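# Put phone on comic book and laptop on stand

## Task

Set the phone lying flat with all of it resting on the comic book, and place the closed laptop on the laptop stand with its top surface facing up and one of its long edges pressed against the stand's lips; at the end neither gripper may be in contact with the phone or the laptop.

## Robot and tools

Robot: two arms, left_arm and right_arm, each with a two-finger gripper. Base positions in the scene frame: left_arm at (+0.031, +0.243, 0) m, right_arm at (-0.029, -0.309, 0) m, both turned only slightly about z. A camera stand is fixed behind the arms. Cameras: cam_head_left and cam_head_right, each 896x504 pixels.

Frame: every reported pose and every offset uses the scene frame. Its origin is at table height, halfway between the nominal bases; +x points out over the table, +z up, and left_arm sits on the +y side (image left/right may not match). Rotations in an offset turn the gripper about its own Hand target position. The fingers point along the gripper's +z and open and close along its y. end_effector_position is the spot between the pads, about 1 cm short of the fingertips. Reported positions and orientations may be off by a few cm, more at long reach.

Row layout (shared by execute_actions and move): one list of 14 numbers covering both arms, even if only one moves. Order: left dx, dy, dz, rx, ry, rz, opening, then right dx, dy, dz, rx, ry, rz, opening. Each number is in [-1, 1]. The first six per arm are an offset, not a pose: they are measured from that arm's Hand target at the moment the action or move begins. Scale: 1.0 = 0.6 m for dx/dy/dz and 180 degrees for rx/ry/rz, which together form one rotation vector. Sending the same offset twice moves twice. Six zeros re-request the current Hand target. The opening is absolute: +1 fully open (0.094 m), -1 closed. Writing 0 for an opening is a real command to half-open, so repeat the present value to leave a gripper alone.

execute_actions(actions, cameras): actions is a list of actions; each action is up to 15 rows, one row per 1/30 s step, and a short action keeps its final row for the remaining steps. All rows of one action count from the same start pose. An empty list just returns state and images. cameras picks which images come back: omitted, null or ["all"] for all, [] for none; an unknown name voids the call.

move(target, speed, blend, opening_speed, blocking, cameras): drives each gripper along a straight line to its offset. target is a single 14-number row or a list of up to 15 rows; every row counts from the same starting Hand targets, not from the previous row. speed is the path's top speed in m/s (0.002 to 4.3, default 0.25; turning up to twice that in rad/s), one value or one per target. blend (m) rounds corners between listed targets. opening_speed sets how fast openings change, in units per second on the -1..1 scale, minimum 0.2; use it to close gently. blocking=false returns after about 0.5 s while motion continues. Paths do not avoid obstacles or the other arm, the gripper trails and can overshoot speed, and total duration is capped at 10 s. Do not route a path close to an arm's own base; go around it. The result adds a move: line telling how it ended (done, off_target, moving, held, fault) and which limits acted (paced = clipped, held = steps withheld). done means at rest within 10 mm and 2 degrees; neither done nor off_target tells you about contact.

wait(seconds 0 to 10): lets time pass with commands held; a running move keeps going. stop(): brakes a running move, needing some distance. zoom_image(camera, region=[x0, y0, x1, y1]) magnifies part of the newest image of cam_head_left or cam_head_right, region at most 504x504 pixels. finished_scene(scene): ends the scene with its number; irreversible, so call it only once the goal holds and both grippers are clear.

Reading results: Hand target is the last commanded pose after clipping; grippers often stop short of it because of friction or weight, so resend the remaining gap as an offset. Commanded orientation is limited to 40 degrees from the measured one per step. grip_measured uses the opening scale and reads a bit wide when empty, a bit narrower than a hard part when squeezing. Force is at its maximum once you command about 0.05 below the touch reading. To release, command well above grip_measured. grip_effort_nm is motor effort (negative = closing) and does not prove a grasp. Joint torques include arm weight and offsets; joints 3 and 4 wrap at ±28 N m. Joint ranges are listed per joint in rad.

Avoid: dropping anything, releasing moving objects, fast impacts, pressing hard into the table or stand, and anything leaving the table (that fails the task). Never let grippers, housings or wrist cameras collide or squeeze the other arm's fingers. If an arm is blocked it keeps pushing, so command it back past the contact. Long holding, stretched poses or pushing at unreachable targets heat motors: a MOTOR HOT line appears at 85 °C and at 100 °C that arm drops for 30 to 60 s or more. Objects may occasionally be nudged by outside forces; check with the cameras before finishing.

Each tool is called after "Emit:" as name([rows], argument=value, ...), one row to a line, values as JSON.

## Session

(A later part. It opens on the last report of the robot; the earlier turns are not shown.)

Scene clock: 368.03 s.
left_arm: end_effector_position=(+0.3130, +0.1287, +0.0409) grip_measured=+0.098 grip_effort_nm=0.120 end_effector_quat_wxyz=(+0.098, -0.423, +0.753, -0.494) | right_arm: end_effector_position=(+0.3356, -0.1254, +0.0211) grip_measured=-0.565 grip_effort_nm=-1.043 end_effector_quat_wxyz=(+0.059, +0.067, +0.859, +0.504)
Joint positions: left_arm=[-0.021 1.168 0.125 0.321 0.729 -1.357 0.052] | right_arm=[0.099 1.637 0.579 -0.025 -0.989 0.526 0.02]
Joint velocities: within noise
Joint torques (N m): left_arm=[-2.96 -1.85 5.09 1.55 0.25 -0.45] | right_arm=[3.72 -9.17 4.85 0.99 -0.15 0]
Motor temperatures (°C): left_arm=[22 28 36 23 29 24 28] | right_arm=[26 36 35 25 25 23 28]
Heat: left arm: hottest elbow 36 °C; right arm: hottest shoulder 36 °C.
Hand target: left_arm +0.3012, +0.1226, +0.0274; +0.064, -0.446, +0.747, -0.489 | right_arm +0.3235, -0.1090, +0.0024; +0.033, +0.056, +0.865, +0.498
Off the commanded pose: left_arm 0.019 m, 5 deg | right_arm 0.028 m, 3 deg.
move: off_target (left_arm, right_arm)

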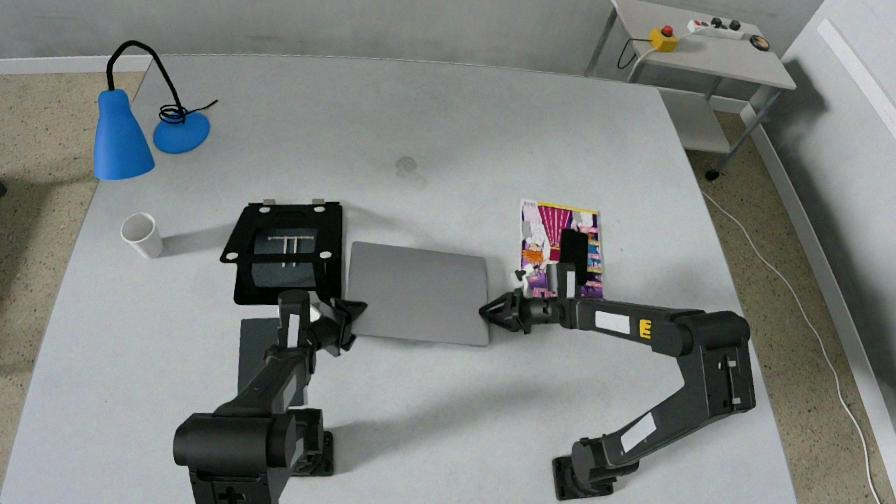

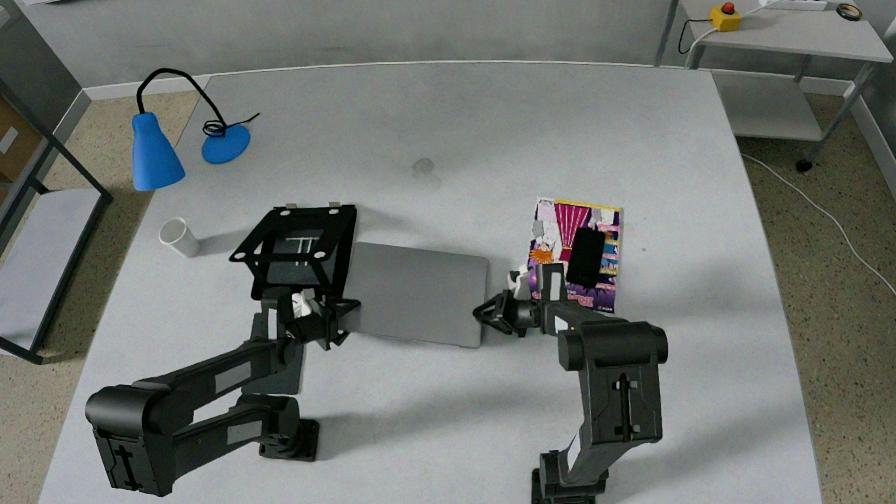

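Emit:
move([
  [0.0,0.0,0,0,0,0,-0.9,0,0,0,0,0,0,-0.9],
], speed=0.08, opening_speed=0.5)

Emit:
move([
  [0.0,0.0,0.12,0,0,0,-0.9,0,0,0.12,0,0,0,-0.9],
], speed=0.08)

Emit:
zoom_image(camera="cam_head_left", region=[180, 160, 600, 400])

Scene clock: 372.90 s.
left_arm: end_effector_position=(+0.3135, +0.1282, +0.0435) grip_measured=-0.197 grip_effort_nm=-0.999 end_effector_quat_wxyz=(+0.115, -0.402, +0.760, -0.498) | right_arm: end_effector_position=(+0.3354, -0.1248, +0.0223) grip_measured=-0.569 grip_effort_nm=-1.038 end_effector_quat_wxyz=(+0.052, +0.077, +0.857, +0.507)
Joint positions: left_arm=[-0.021 1.168 0.119 0.351 0.732 -1.32 0.038] | right_arm=[0.099 1.637 0.579 -0.023 -0.995 0.555 0.02]
Joint velocities: within noise
Joint torques (N m): left_arm=[-2.9 -2.67 5.46 0.29 0.1 -0.8] | right_arm=[3.78 -9.17 4.86 0.98 0.06 -0.22]
Motor temperatures (°C): left_arm=[22 27 36 23 28 24 28] | right_arm=[26 36 35 25 25 23 28]
Heat: left arm: hottest elbow 36 °C; right arm: hottest shoulder 36 °C.
Hand target: left_arm +0.3012, +0.1226, +0.0274; +0.064, -0.446, +0.747, -0.489 | right_arm +0.3235, -0.1090, +0.0025; +0.033, +0.056, +0.865, +0.498
Off the commanded pose: left_arm 0.021 m, 8 deg | right_arm 0.028 m, 4 deg.
move: off_target (left_arm, right_arm)

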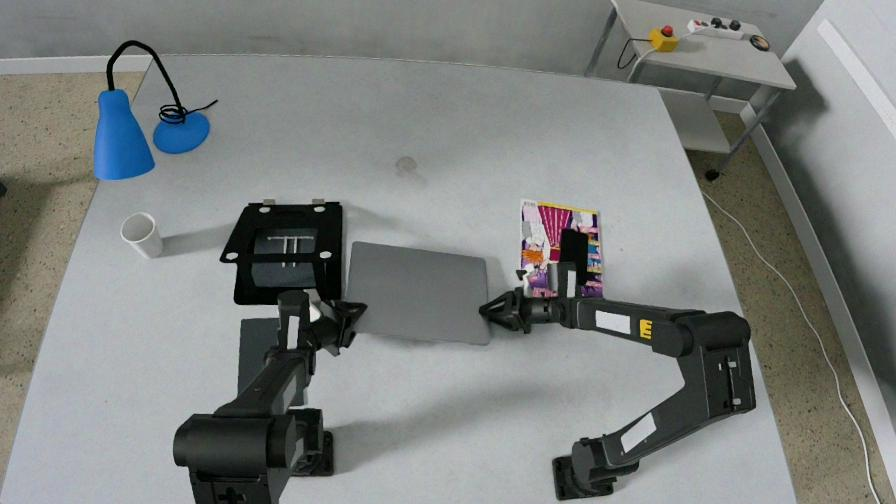

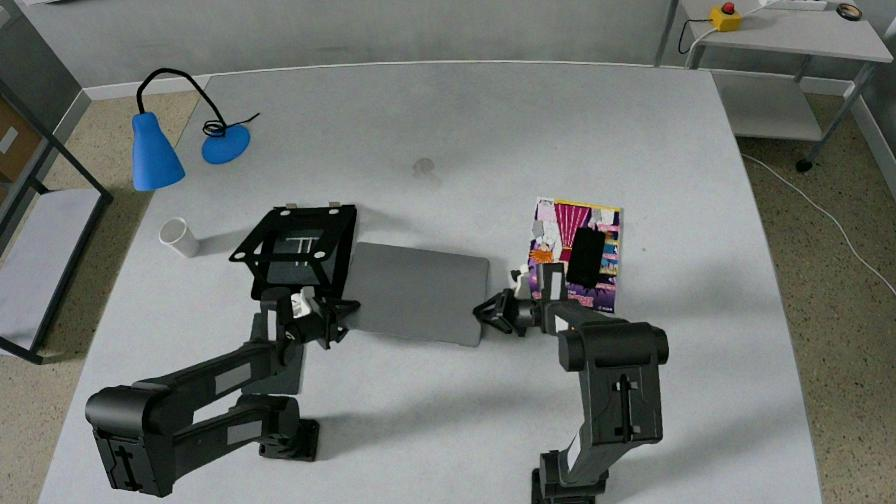

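Scene clock: 374.73 s.
left_arm: end_effector_position=(+0.2814, +0.1304, +0.0689) grip_measured=-0.377 grip_effort_nm=-0.960 end_effector_quat_wxyz=(+0.072, -0.447, +0.756, -0.472) | right_arm: end_effector_position=(+0.3204, -0.1246, +0.0653) grip_measured=-0.612 grip_effort_nm=-1.038 end_effector_quat_wxyz=(+0.016, +0.113, +0.860, +0.497)
Joint positions: left_arm=[-0.021 0.783 0.14 -0.159 0.713 -1.36 0.029] | right_arm=[0.108 1.471 0.593 -0.257 -0.98 0.61 0.018]
Joint velocities: within noise
Joint torques (N m): left_arm=[-2.26 -2.02 16.31 0.17 0.95 -0.41] | right_arm=[3.31 -11.16 7.91 0.53 -0.45 -0.59]
Motor temperatures (°C): left_arm=[22 27 36 23 29 24 28] | right_arm=[26 36 35 25 25 23 28]
Heat: left arm: hottest elbow 36 °C; right arm: hottest shoulder 36 °C.
Hand target: left_arm +0.3011, +0.1226, +0.0994; +0.064, -0.446, +0.747, -0.489 | right_arm +0.3235, -0.1091, +0.0744; +0.033, +0.056, +0.865, +0.498
Off the commanded pose: left_arm 0.037 m, 2 deg | right_arm 0.018 m, 7 deg.
move: off_target (left_arm, right_arm)

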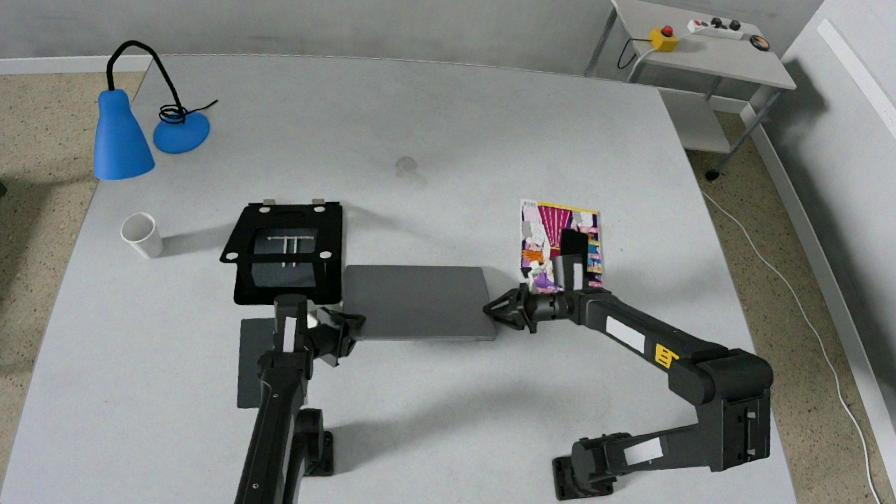

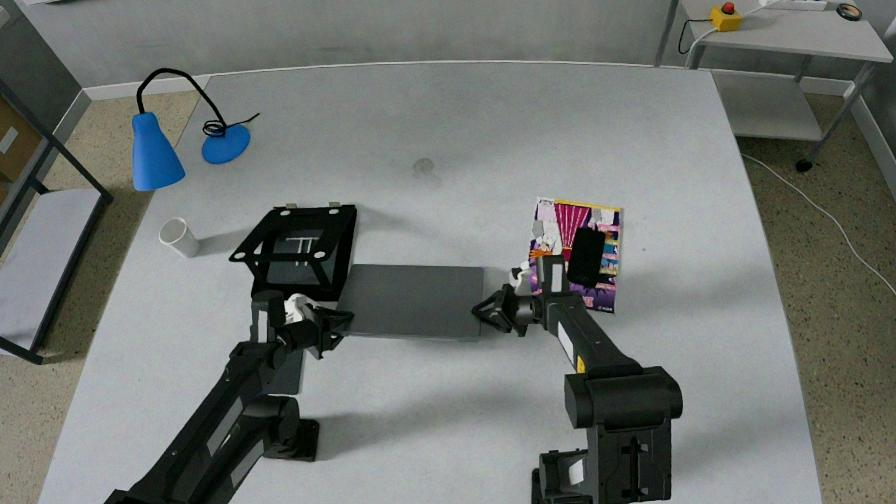

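Scaled by 1.200.

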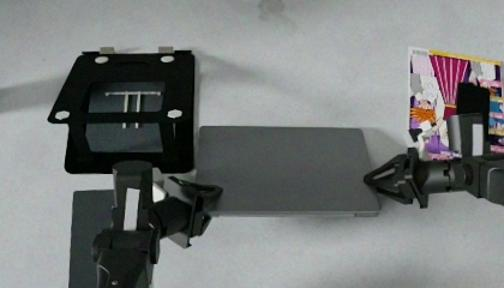

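Emit:
move([
  [-0.05,0.0,0.2,0,0,0,-0.9,-0.05,0,0.2,0,0,0,-0.9],
], speed=0.1)

Emit:
zoom_image(camera="cam_head_left", region=[180, 160, 600, 400])

Scene clock: 379.07 s.
left_arm: end_effector_position=(+0.2419, +0.1244, +0.1402) grip_measured=-0.570 grip_effort_nm=-1.009 end_effector_quat_wxyz=(+0.010, -0.486, +0.751, -0.447) | right_arm: end_effector_position=(+0.2646, -0.1335, +0.1314) grip_measured=-0.609 grip_effort_nm=-1.043 end_effector_quat_wxyz=(-0.054, +0.201, +0.861, +0.465)
Joint positions: left_arm=[-0.05 0.447 0.31 -0.778 0.71 -1.422 0.02] | right_arm=[0.114 1.162 0.593 -0.675 -0.936 0.744 0.018]
Joint velocities: within noise
Joint torques (N m): left_arm=[-1.08 -1.26 23.75 1.66 0.76 0.06] | right_arm=[3.84 -12.81 14.79 1.35 -1.53 -1.38]
Motor temperatures (°C): left_arm=[22 27 38 23 29 24 28] | right_arm=[26 36 36 25 26 24 28]
Heat: left arm: hottest elbow 38 °C; right arm: hottest shoulder 36 °C.
Hand target: left_arm +0.2711, +0.1225, +0.2193; +0.064, -0.446, +0.747, -0.489 | right_arm +0.2934, -0.1091, +0.1944; +0.033, +0.056, +0.865, +0.498
Off the commanded pose: left_arm 0.084 m, 9 deg | right_arm 0.073 m, 20 deg.
move: off_target (left_arm, right_arm)

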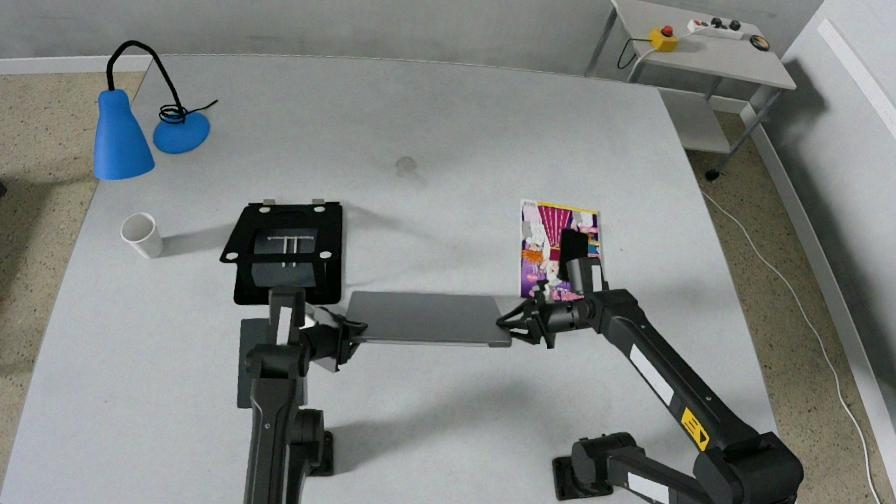

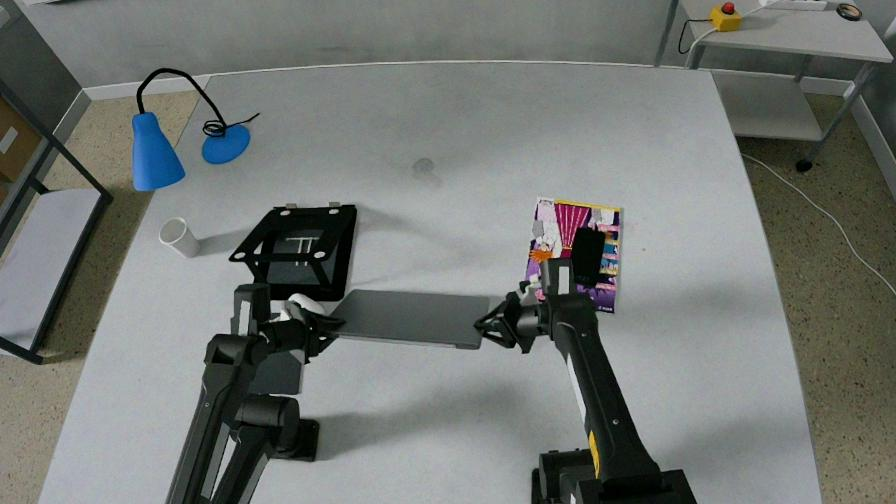

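Scaled by 1.200.

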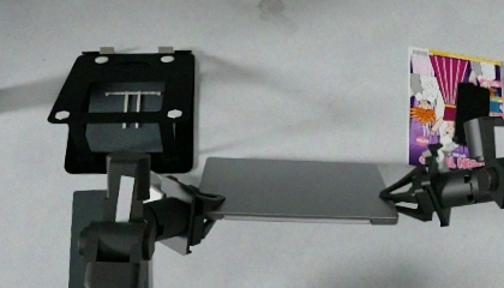

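Emit:
move([
  [-0.0,0.0,0.2,0,-0.1,0,-0.9,-0.03,0.01,0.24,0,-0.1,0,-0.9],
], speed=0.1)

Emit:
zoom_image(camera="cam_head_left", region=[180, 160, 600, 400])

Scene clock: 384.33 s.
left_arm: end_effector_position=(+0.2521, +0.1247, +0.2519) grip_measured=-0.575 grip_effort_nm=-1.004 end_effector_quat_wxyz=(+0.112, -0.416, +0.742, -0.514) | right_arm: end_effector_position=(+0.2681, -0.1333, +0.2531) grip_measured=-0.606 grip_effort_nm=-1.038 end_effector_quat_wxyz=(+0.075, +0.146, +0.863, +0.478)
Joint positions: left_arm=[-0.037 0.312 0.477 -0.807 0.727 -1.407 0.02] | right_arm=[0.141 0.878 0.721 -0.789 -0.856 0.773 0.018]
Joint velocities: within noise
Joint torques (N m): left_arm=[-1.32 0.5 24.02 3.18 0.53 0.13] | right_arm=[4.95 -10.17 18.25 1.62 -1.61 -1.57]
Motor temperatures (°C): left_arm=[22 27 40 24 29 24 28] | right_arm=[26 36 39 25 27 25 28]
Heat: left arm: hottest elbow 40 °C; right arm: hottest elbow 39 °C.
Hand target: left_arm +0.2712, +0.1226, +0.3393; +0.180, -0.365, +0.728, -0.552 | right_arm +0.2755, -0.1031, +0.3383; +0.168, -0.022, +0.849, +0.500
Off the commanded pose: left_arm 0.089 m, 11 deg | right_arm 0.091 m, 22 deg.
move: off_target (left_arm, right_arm)

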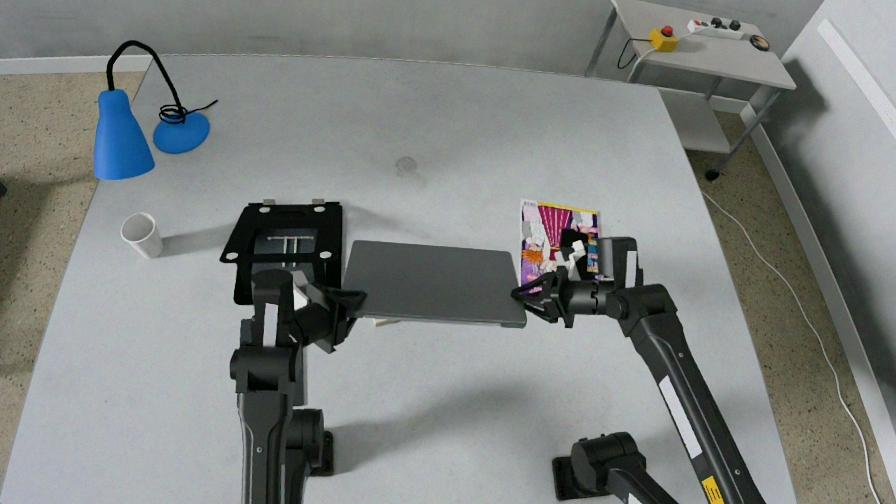

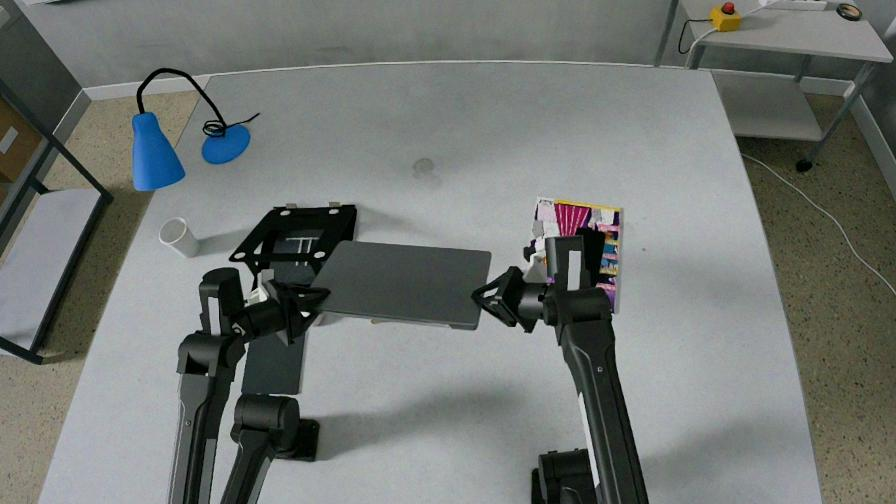

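Scaled by 1.200.

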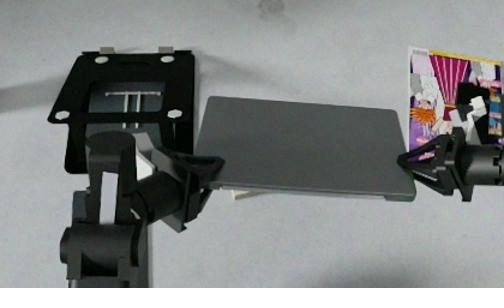

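Emit:
move([
  [0.2,0.0,0.05,0,0,0,-0.9,0.22,0.0,0.05,0,0,0,-0.9],
  [0.2,0.28,0.05,0,0,0.015,-0.9,0.24,0.28,0.05,0,0,0.015,-0.9],
], speed=0.1, blend=[0.04,0])

Emit:
zoom_image(camera="cam_head_left", region=[180, 140, 600, 380])

Scene clock: 397.40 s.
left_arm: end_effector_position=(+0.3675, +0.2797, +0.2898) grip_measured=-0.591 grip_effort_nm=-1.009 end_effector_quat_wxyz=(+0.131, -0.433, +0.712, -0.538) | right_arm: end_effector_position=(+0.4065, +0.0275, +0.2983) grip_measured=-0.605 grip_effort_nm=-1.033 end_effector_quat_wxyz=(+0.070, +0.092, +0.871, +0.477)
Joint positions: left_arm=[0.566 0.961 0.816 -1 1.132 -0.771 0.019] | right_arm=[0.449 1.377 1.186 -0.582 -0.698 0.971 0.019]
Joint velocities: within noise
Joint torques (N m): left_arm=[-1.79 -7.18 24.03 0.85 1.89 0.03] | right_arm=[3.72 -15.74 17.32 2.95 -0.52 -1.47]
Motor temperatures (°C): left_arm=[22 27 47 24 29 24 29] | right_arm=[26 36 48 25 28 27 29]
Heat: left arm: hottest elbow 47 °C; right arm: hottest elbow 48 °C.
Hand target: left_arm +0.3912, +0.2905, +0.3693; +0.193, -0.381, +0.719, -0.548 | right_arm +0.4194, +0.0649, +0.3685; +0.156, -0.042, +0.848, +0.504
Off the commanded pose: left_arm 0.084 m, 9 deg | right_arm 0.080 m, 19 deg.
move: off_target (left_arm, right_arm)

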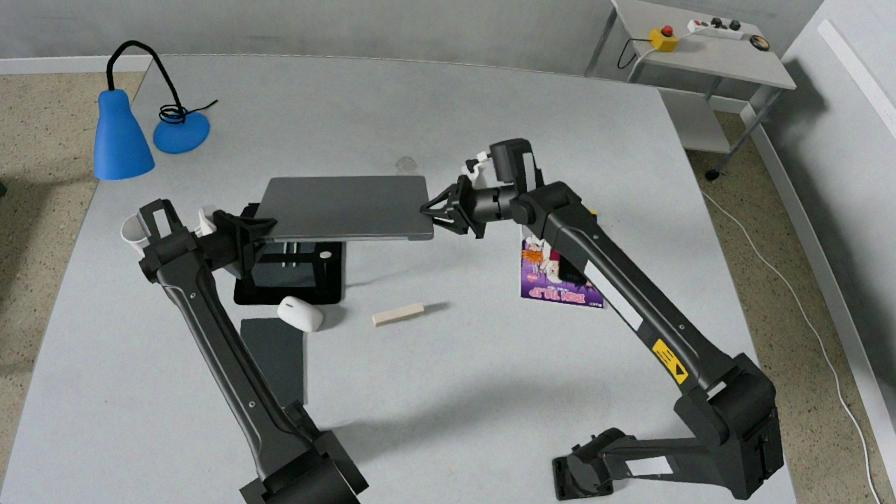

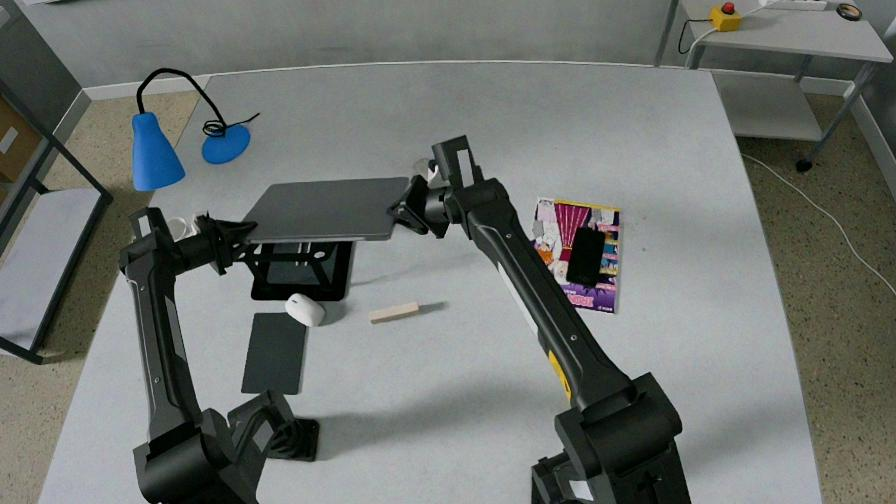

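Scaled by 1.200.

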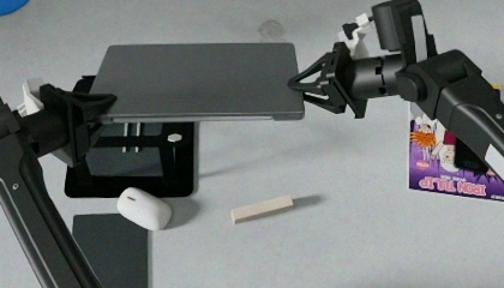

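Emit:
move([
  [0.0,0.28,-0.01,0,0,0,-0.9,0.0,0.28,-0.0,0,0,0.0,-0.9],
], speed=0.1)

Emit:
zoom_image(camera="cam_head_left", region=[140, 100, 460, 360])

Scene clock: 403.53 s.
left_arm: end_effector_position=(+0.3754, +0.4429, +0.2992) grip_measured=-0.600 grip_effort_nm=-1.009 end_effector_quat_wxyz=(+0.155, -0.429, +0.703, -0.546) | right_arm: end_effector_position=(+0.4209, +0.1939, +0.3100) grip_measured=-0.603 grip_effort_nm=-1.038 end_effector_quat_wxyz=(+0.092, +0.072, +0.870, +0.479)
Joint positions: left_arm=[0.916 1.422 1.202 -1.654 1.188 0.055 0.019] | right_arm=[0.717 1.622 1.463 -0.474 -0.483 1.135 0.019]
Joint velocities: within noise
Joint torques (N m): left_arm=[-1.14 -15.15 21.05 -1.13 1.83 0.02] | right_arm=[3.49 -19.31 16.92 2.39 -0.18 -1.42]
Motor temperatures (°C): left_arm=[22 27 48 24 31 24 29] | right_arm=[26 36 50 25 27 27 29]
Heat: left arm: hottest elbow 48 °C; right arm: hottest elbow 50 °C.
Hand target: left_arm +0.3912, +0.4585, +0.3633; +0.193, -0.382, +0.719, -0.548 | right_arm +0.4195, +0.2330, +0.3683; +0.156, -0.042, +0.848, +0.504
Off the commanded pose: left_arm 0.068 m, 7 deg | right_arm 0.070 m, 15 deg.
joint sent to its limit (left arm) — joint 4 (wrist pitch), lower limit. The joint targets are off in position and orientation.
move: off_target (left_arm, right_arm)

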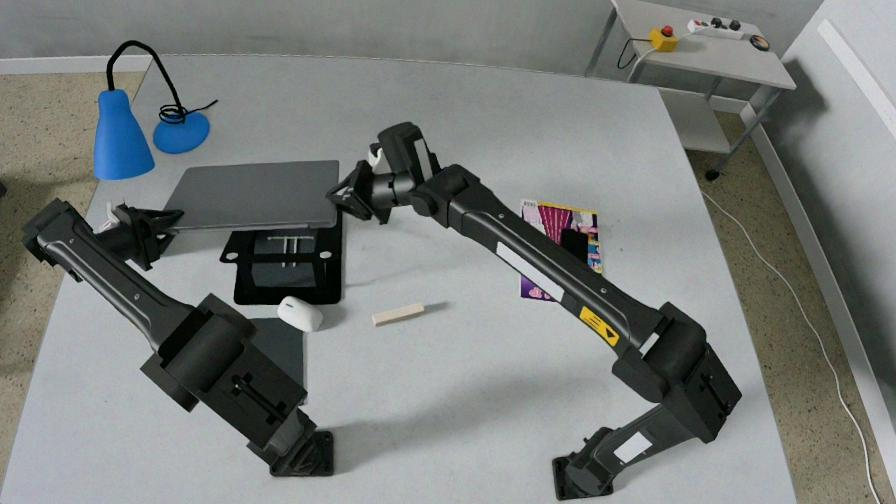

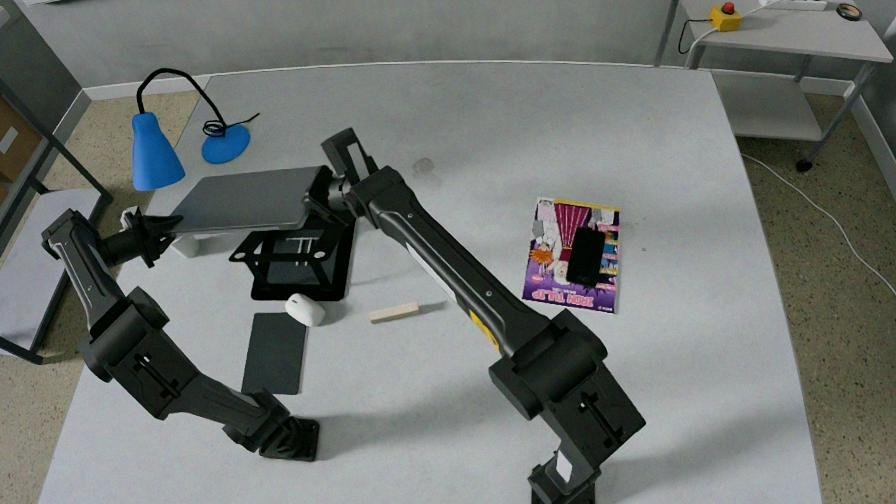

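Scaled by 1.575.

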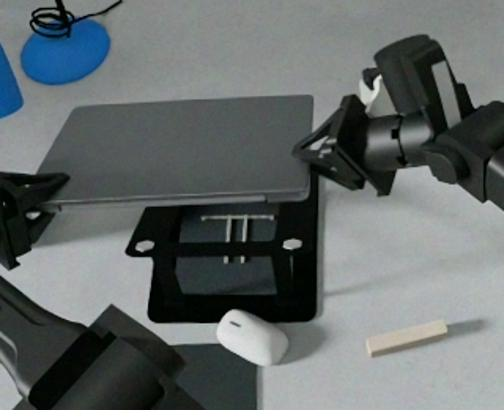

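Emit:
move([
  [-0.02,0.0,-0.17,0,0,0,-0.9,-0.04,0.0,-0.17,0,0,0.0,-0.9],
], speed=0.08)

Emit:
zoom_image(camera="cam_head_left", region=[140, 100, 460, 360])

Emit:
zoom_image(camera="cam_head_right", region=[140, 100, 460, 360])

Scene clock: 408.63 s.
left_arm: end_effector_position=(+0.3766, +0.4576, +0.2368) grip_measured=-0.600 grip_effort_nm=-1.004 end_effector_quat_wxyz=(+0.164, -0.397, +0.715, -0.551) | right_arm: end_effector_position=(+0.4129, +0.2078, +0.2457) grip_measured=-0.602 grip_effort_nm=-1.033 end_effector_quat_wxyz=(+0.107, +0.065, +0.862, +0.491)
Joint positions: left_arm=[0.936 1.545 1.147 -1.606 1.188 0.246 0.019] | right_arm=[0.747 1.662 1.318 -0.238 -0.455 1.15 0.019]
Joint velocities: within noise
Joint torques (N m): left_arm=[-1.32 -16.62 10.69 -0.68 1.47 0.2] | right_arm=[3.6 -20.84 10.1 3.17 -0.35 -1.45]
Motor temperatures (°C): left_arm=[22 27 48 24 32 24 29] | right_arm=[26 37 52 25 27 28 29]
Heat: left arm: hottest elbow 48 °C; right arm: hottest elbow 52 °C.
Hand target: left_arm +0.3791, +0.4585, +0.2613; +0.193, -0.381, +0.719, -0.548 | right_arm +0.3954, +0.2330, +0.2663; +0.156, -0.042, +0.848, +0.504
Off the commanded pose: left_arm 0.025 m, 4 deg | right_arm 0.037 m, 14 deg.
move: off_target (left_arm, right_arm)

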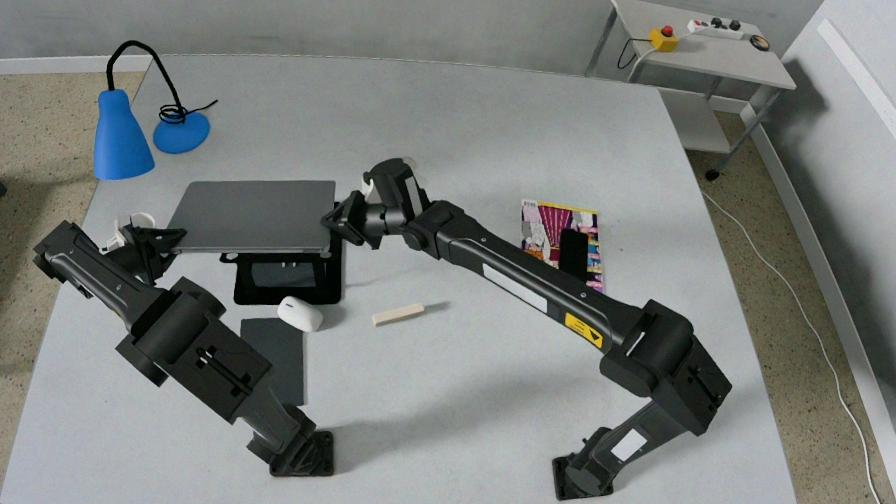

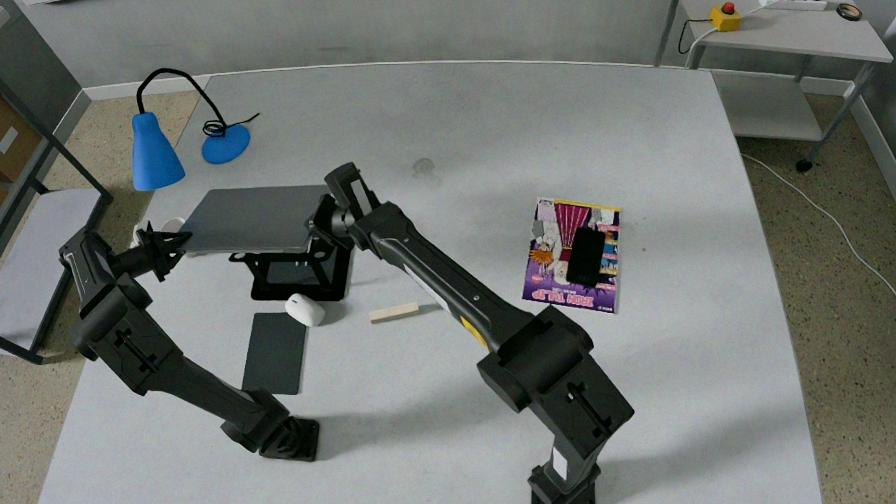

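Scaled by 1.575.

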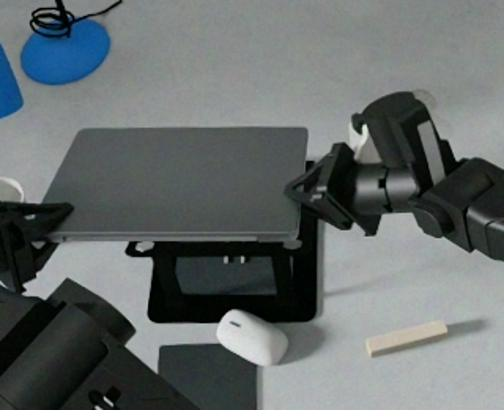

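Scaled by 1.575.

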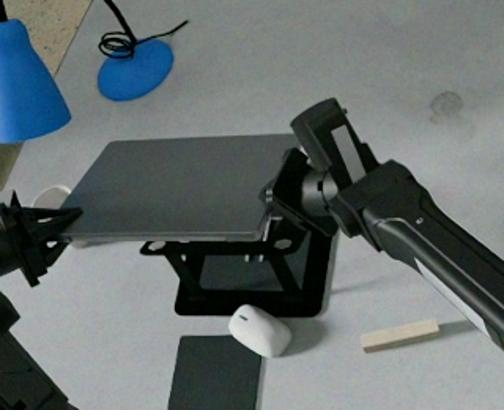

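Emit:
move([
  [0.0,-0.015,-0.12,0,0,0,-0.9,0.0,-0.015,-0.12,0,0,0.0,-0.9],
], speed=0.06)

Emit:
zoom_image(camera="cam_head_left", region=[140, 100, 460, 360])

Emit:
zoom_image(camera="cam_head_right", region=[140, 100, 460, 360])

Scene clock: 420.20 s.
left_arm: end_effector_position=(+0.3724, +0.4514, +0.1678) grip_measured=-0.600 grip_effort_nm=-1.013 end_effector_quat_wxyz=(+0.173, -0.395, +0.717, -0.547) | right_arm: end_effector_position=(+0.4069, +0.2022, +0.1743) grip_measured=-0.602 grip_effort_nm=-1.038 end_effector_quat_wxyz=(+0.106, +0.067, +0.862, +0.491)
Joint positions: left_arm=[0.936 1.604 1.017 -1.386 1.19 0.232 0.019] | right_arm=[0.747 1.721 1.191 -0.054 -0.451 1.155 0.019]
Joint velocities: within noise
Joint torques (N m): left_arm=[-2.55 -16.09 9.13 -0.27 1.58 0.03] | right_arm=[2.67 -20.66 9.66 3 -0.71 -1.53]
Motor temperatures (°C): left_arm=[22 28 45 24 32 24 29] | right_arm=[26 38 50 25 26 28 29]
Heat: left arm: hottest elbow 45 °C; right arm: hottest elbow 50 °C.
Hand target: left_arm +0.3792, +0.4495, +0.1894; +0.193, -0.381, +0.719, -0.548 | right_arm +0.3956, +0.2239, +0.1944; +0.156, -0.042, +0.848, +0.504
Off the commanded pose: left_arm 0.023 m, 3 deg | right_arm 0.032 m, 14 deg.
move: off_target (left_arm, right_arm)

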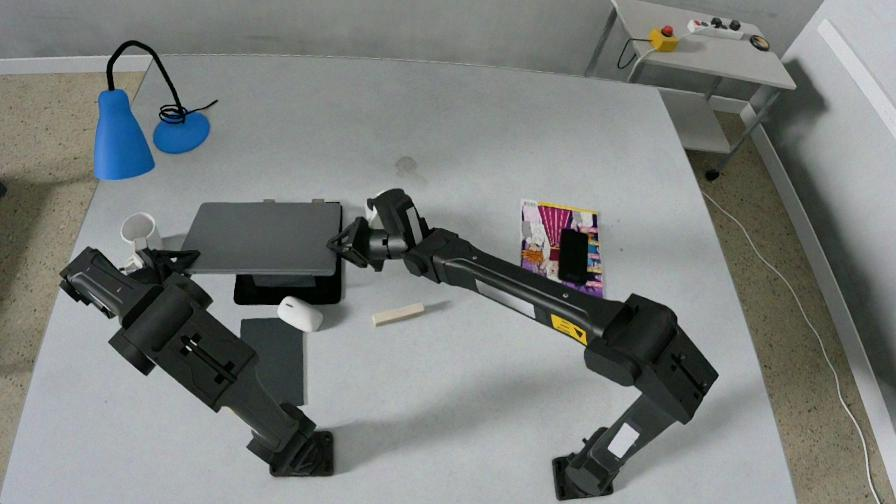

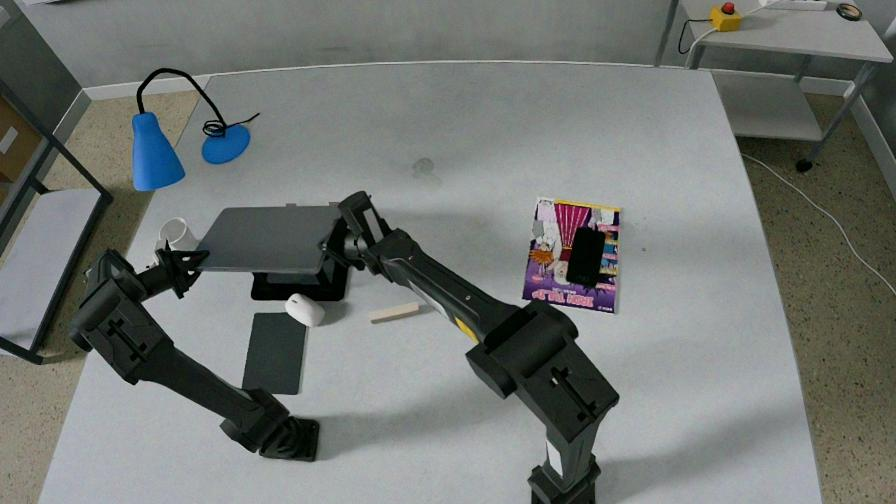

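Scaled by 1.575.

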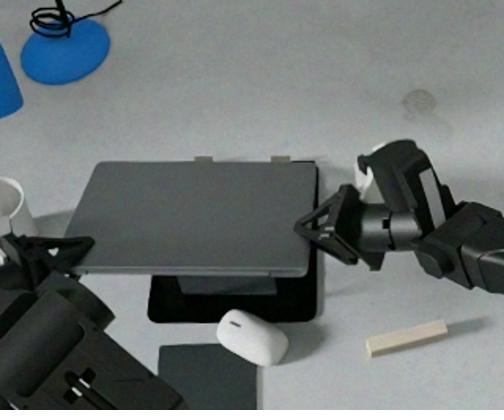

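Scaled by 1.575.

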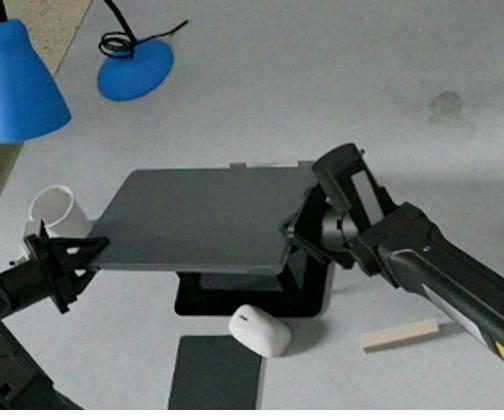

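Emit:
move([
  [0.0,-0.025,-0.05,0,0,0,-0.9,0.0,-0.025,-0.05,0,0,0.0,-0.9],
], speed=0.05)

Emit:
zoom_image(camera="cam_head_left", region=[140, 160, 400, 360])

Emit:
zoom_image(camera="cam_head_right", region=[140, 160, 400, 360])

Scene clock: 430.77 s.
left_arm: end_effector_position=(+0.3732, +0.4448, +0.1515) grip_measured=-0.600 grip_effort_nm=-1.009 end_effector_quat_wxyz=(+0.190, -0.396, +0.709, -0.551) | right_arm: end_effector_position=(+0.4095, +0.1947, +0.1613) grip_measured=-0.602 grip_effort_nm=-1.038 end_effector_quat_wxyz=(+0.119, +0.059, +0.855, +0.502)
Joint positions: left_arm=[0.93 1.601 0.954 -1.26 1.225 0.179 0.019] | right_arm=[0.734 1.733 1.145 0.037 -0.464 1.139 0.019]
Joint velocities: within noise
Joint torques (N m): left_arm=[-3.08 -15.15 7.06 0.29 0.52 -0.05] | right_arm=[2.32 -19.6 8.08 2.82 -0.97 -1.5]
Motor temperatures (°C): left_arm=[22 28 44 24 32 24 29] | right_arm=[26 39 48 25 26 29 29]
Heat: left arm: hottest elbow 44 °C; right arm: hottest elbow 48 °C.
Hand target: left_arm +0.3791, +0.4345, +0.1593; +0.193, -0.382, +0.719, -0.548 | right_arm +0.3954, +0.2090, +0.1645; +0.156, -0.042, +0.848, +0.504
Off the commanded pose: left_arm 0.014 m, 2 deg | right_arm 0.020 m, 12 deg.
move: off_target (left_arm, right_arm)

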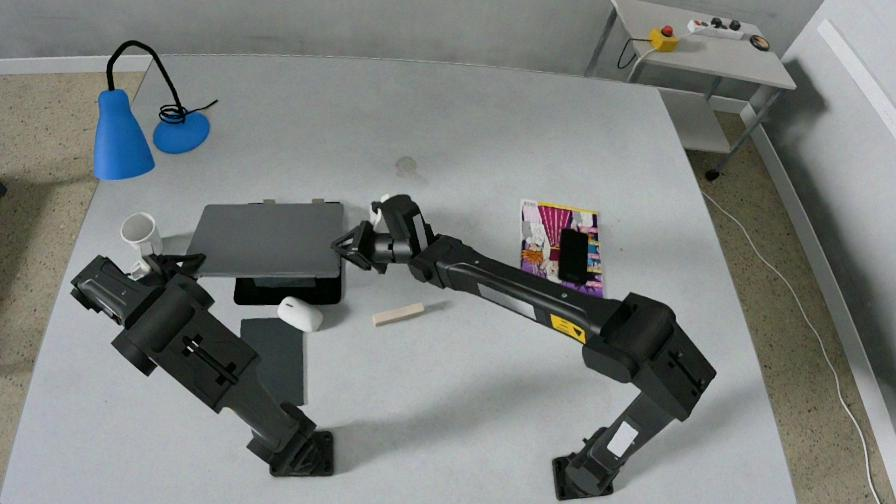

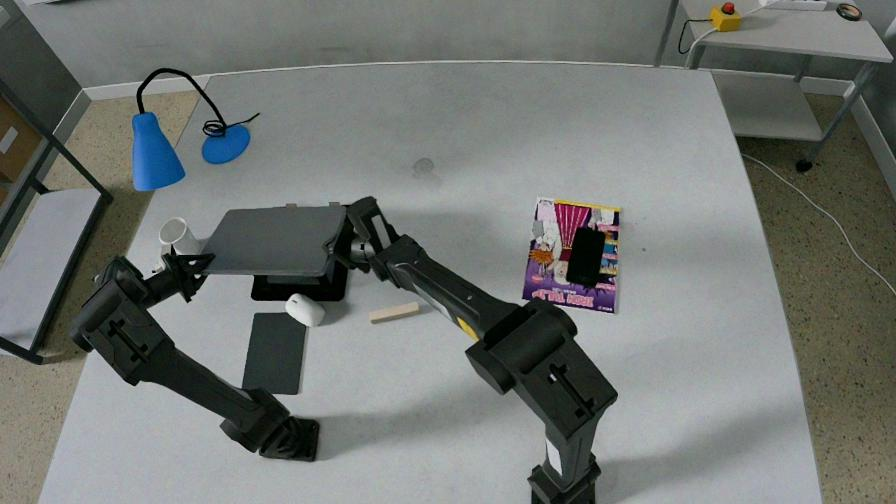

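Scaled by 1.938.

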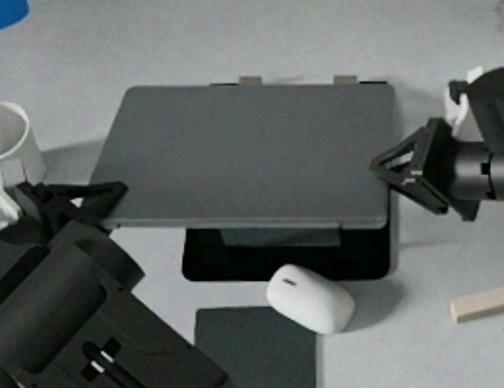

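Scaled by 1.938.

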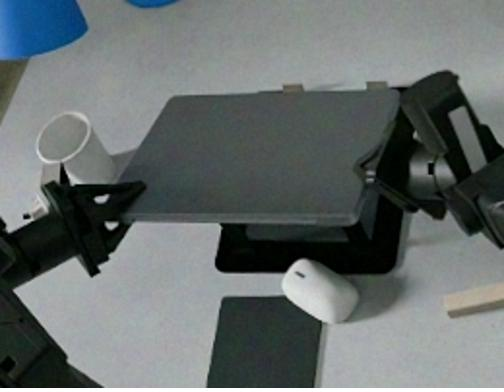

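Emit:
move([
  [0.0,0,-0.04,0,0,0,-0.9,0.0,0,-0.04,0,0,0.0,-0.9],
], speed=0.05)

Emit:
zoom_image(camera="cam_head_left", region=[140, 160, 400, 360])

Scene clock: 434.37 s.
left_arm: end_effector_position=(+0.3759, +0.4450, +0.1485) grip_measured=-0.600 grip_effort_nm=-1.009 end_effector_quat_wxyz=(+0.204, -0.389, +0.708, -0.553) | right_arm: end_effector_position=(+0.4147, +0.1953, +0.1578) grip_measured=-0.602 grip_effort_nm=-1.033 end_effector_quat_wxyz=(+0.132, +0.053, +0.846, +0.514)
Joint positions: left_arm=[0.927 1.601 0.939 -1.207 1.245 0.165 0.019] | right_arm=[0.728 1.749 1.131 0.106 -0.467 1.135 0.019]
Joint velocities: within noise
Joint torques (N m): left_arm=[-3.6 -12.4 6.31 0.91 -0.2 0.14] | right_arm=[2.55 -17.96 7.24 2.51 -1.01 -1.47]
Motor temperatures (°C): left_arm=[22 28 43 24 32 24 29] | right_arm=[26 39 47 25 27 29 29]
Heat: left arm: hottest elbow 43 °C; right arm: hottest elbow 47 °C.
Hand target: left_arm +0.3792, +0.4345, +0.1354; +0.193, -0.381, +0.719, -0.548 | right_arm +0.3956, +0.2089, +0.1404; +0.156, -0.042, +0.848, +0.504
Off the commanded pose: left_arm 0.017 m, 2 deg | right_arm 0.029 m, 11 deg.
move: off_target (left_arm, right_arm)

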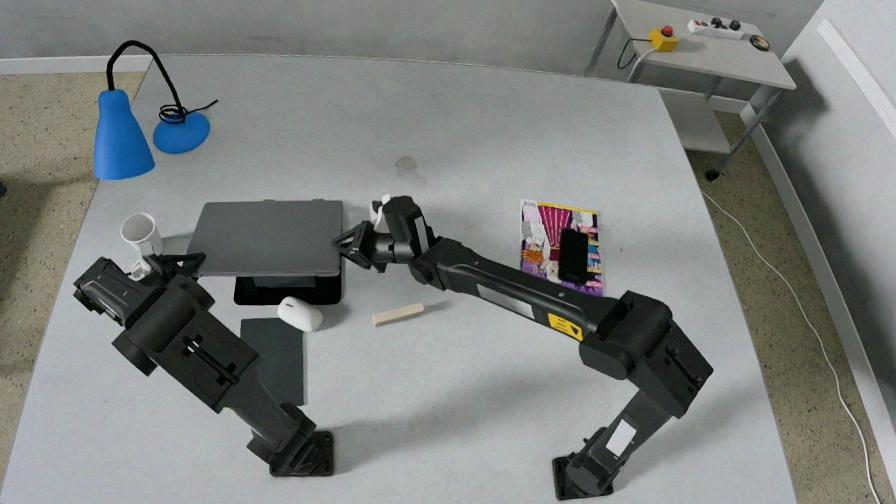

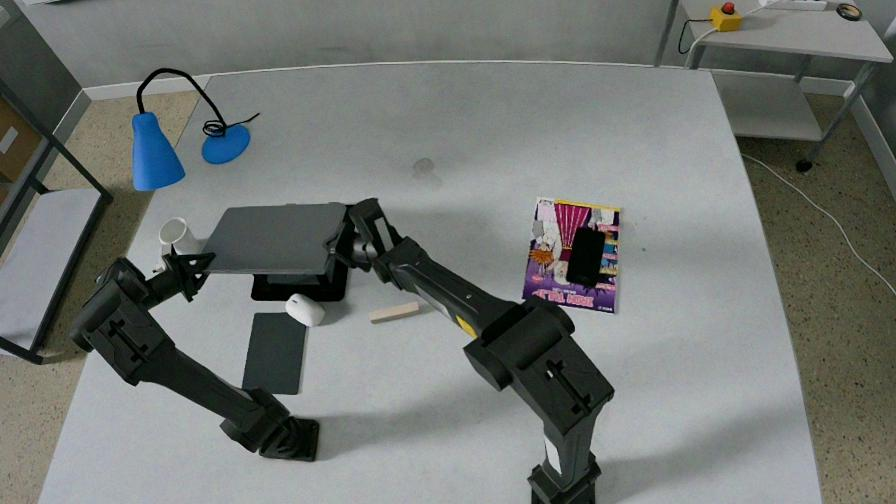

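Scaled by 1.938.

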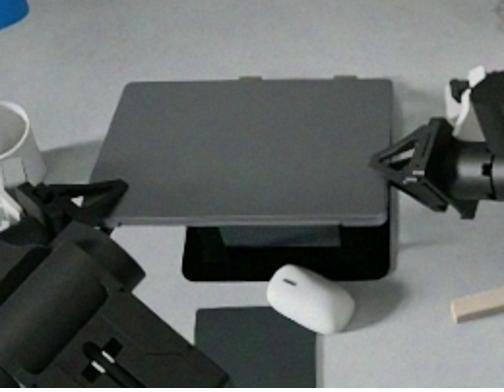

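Emit:
move([
  [-0.02,0,0.035,0,0.03,0,-0.9,-0.02,0,0.035,0,0.03,0.0,-0.9],
], speed=0.05)

Emit:
zoom_image(camera="cam_head_left", region=[140, 160, 400, 360])

Scene clock: 439.30 s.
left_arm: end_effector_position=(+0.3664, +0.4388, +0.1486) grip_measured=-0.600 grip_effort_nm=-1.009 end_effector_quat_wxyz=(+0.166, -0.415, +0.714, -0.539) | right_arm: end_effector_position=(+0.4090, +0.1911, +0.1532) grip_measured=-0.602 grip_effort_nm=-1.043 end_effector_quat_wxyz=(+0.100, +0.072, +0.852, +0.509)
Joint positions: left_arm=[0.927 1.575 0.939 -1.259 1.176 0.121 0.019] | right_arm=[0.723 1.743 1.131 0.06 -0.494 1.178 0.019]
Joint velocities: within noise
Joint torques (N m): left_arm=[-2.26 -14.39 9.14 -1.33 -0.51 0.08] | right_arm=[3.25 -21.01 8.54 0.87 -1.12 -1.27]
Motor temperatures (°C): left_arm=[22 28 42 24 31 24 29] | right_arm=[26 39 46 25 27 29 29]
Heat: left arm: hottest elbow 42 °C; right arm: hottest elbow 46 °C.
Hand target: left_arm +0.3672, +0.4345, +0.1562; +0.159, -0.407, +0.727, -0.530 | right_arm +0.3835, +0.2089, +0.1613; +0.116, -0.019, +0.855, +0.506
Off the commanded pose: left_arm 0.009 m, 2 deg | right_arm 0.032 m, 11 deg.
move: off_target (right_arm)

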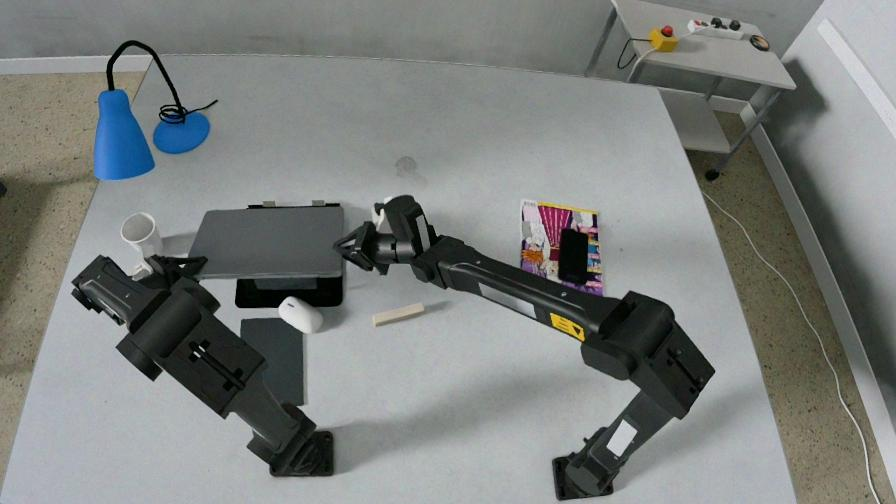

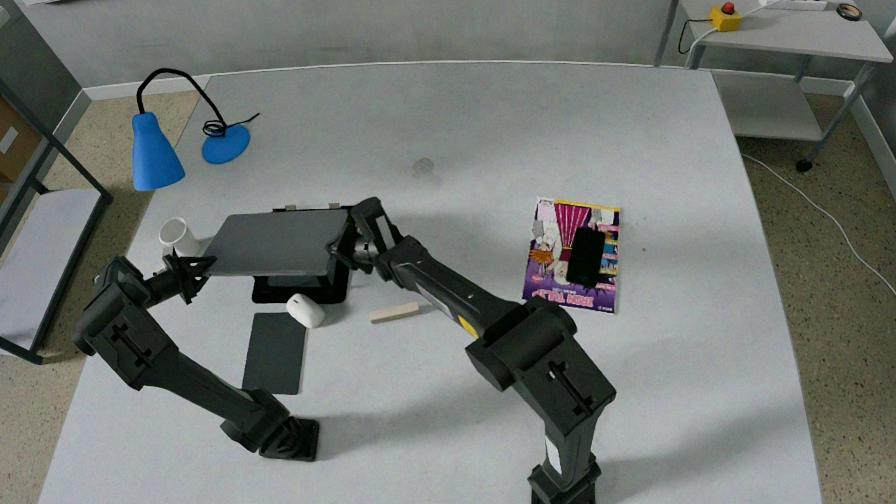

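Scaled by 1.938.

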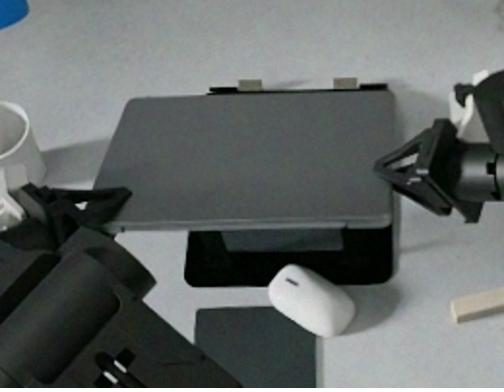

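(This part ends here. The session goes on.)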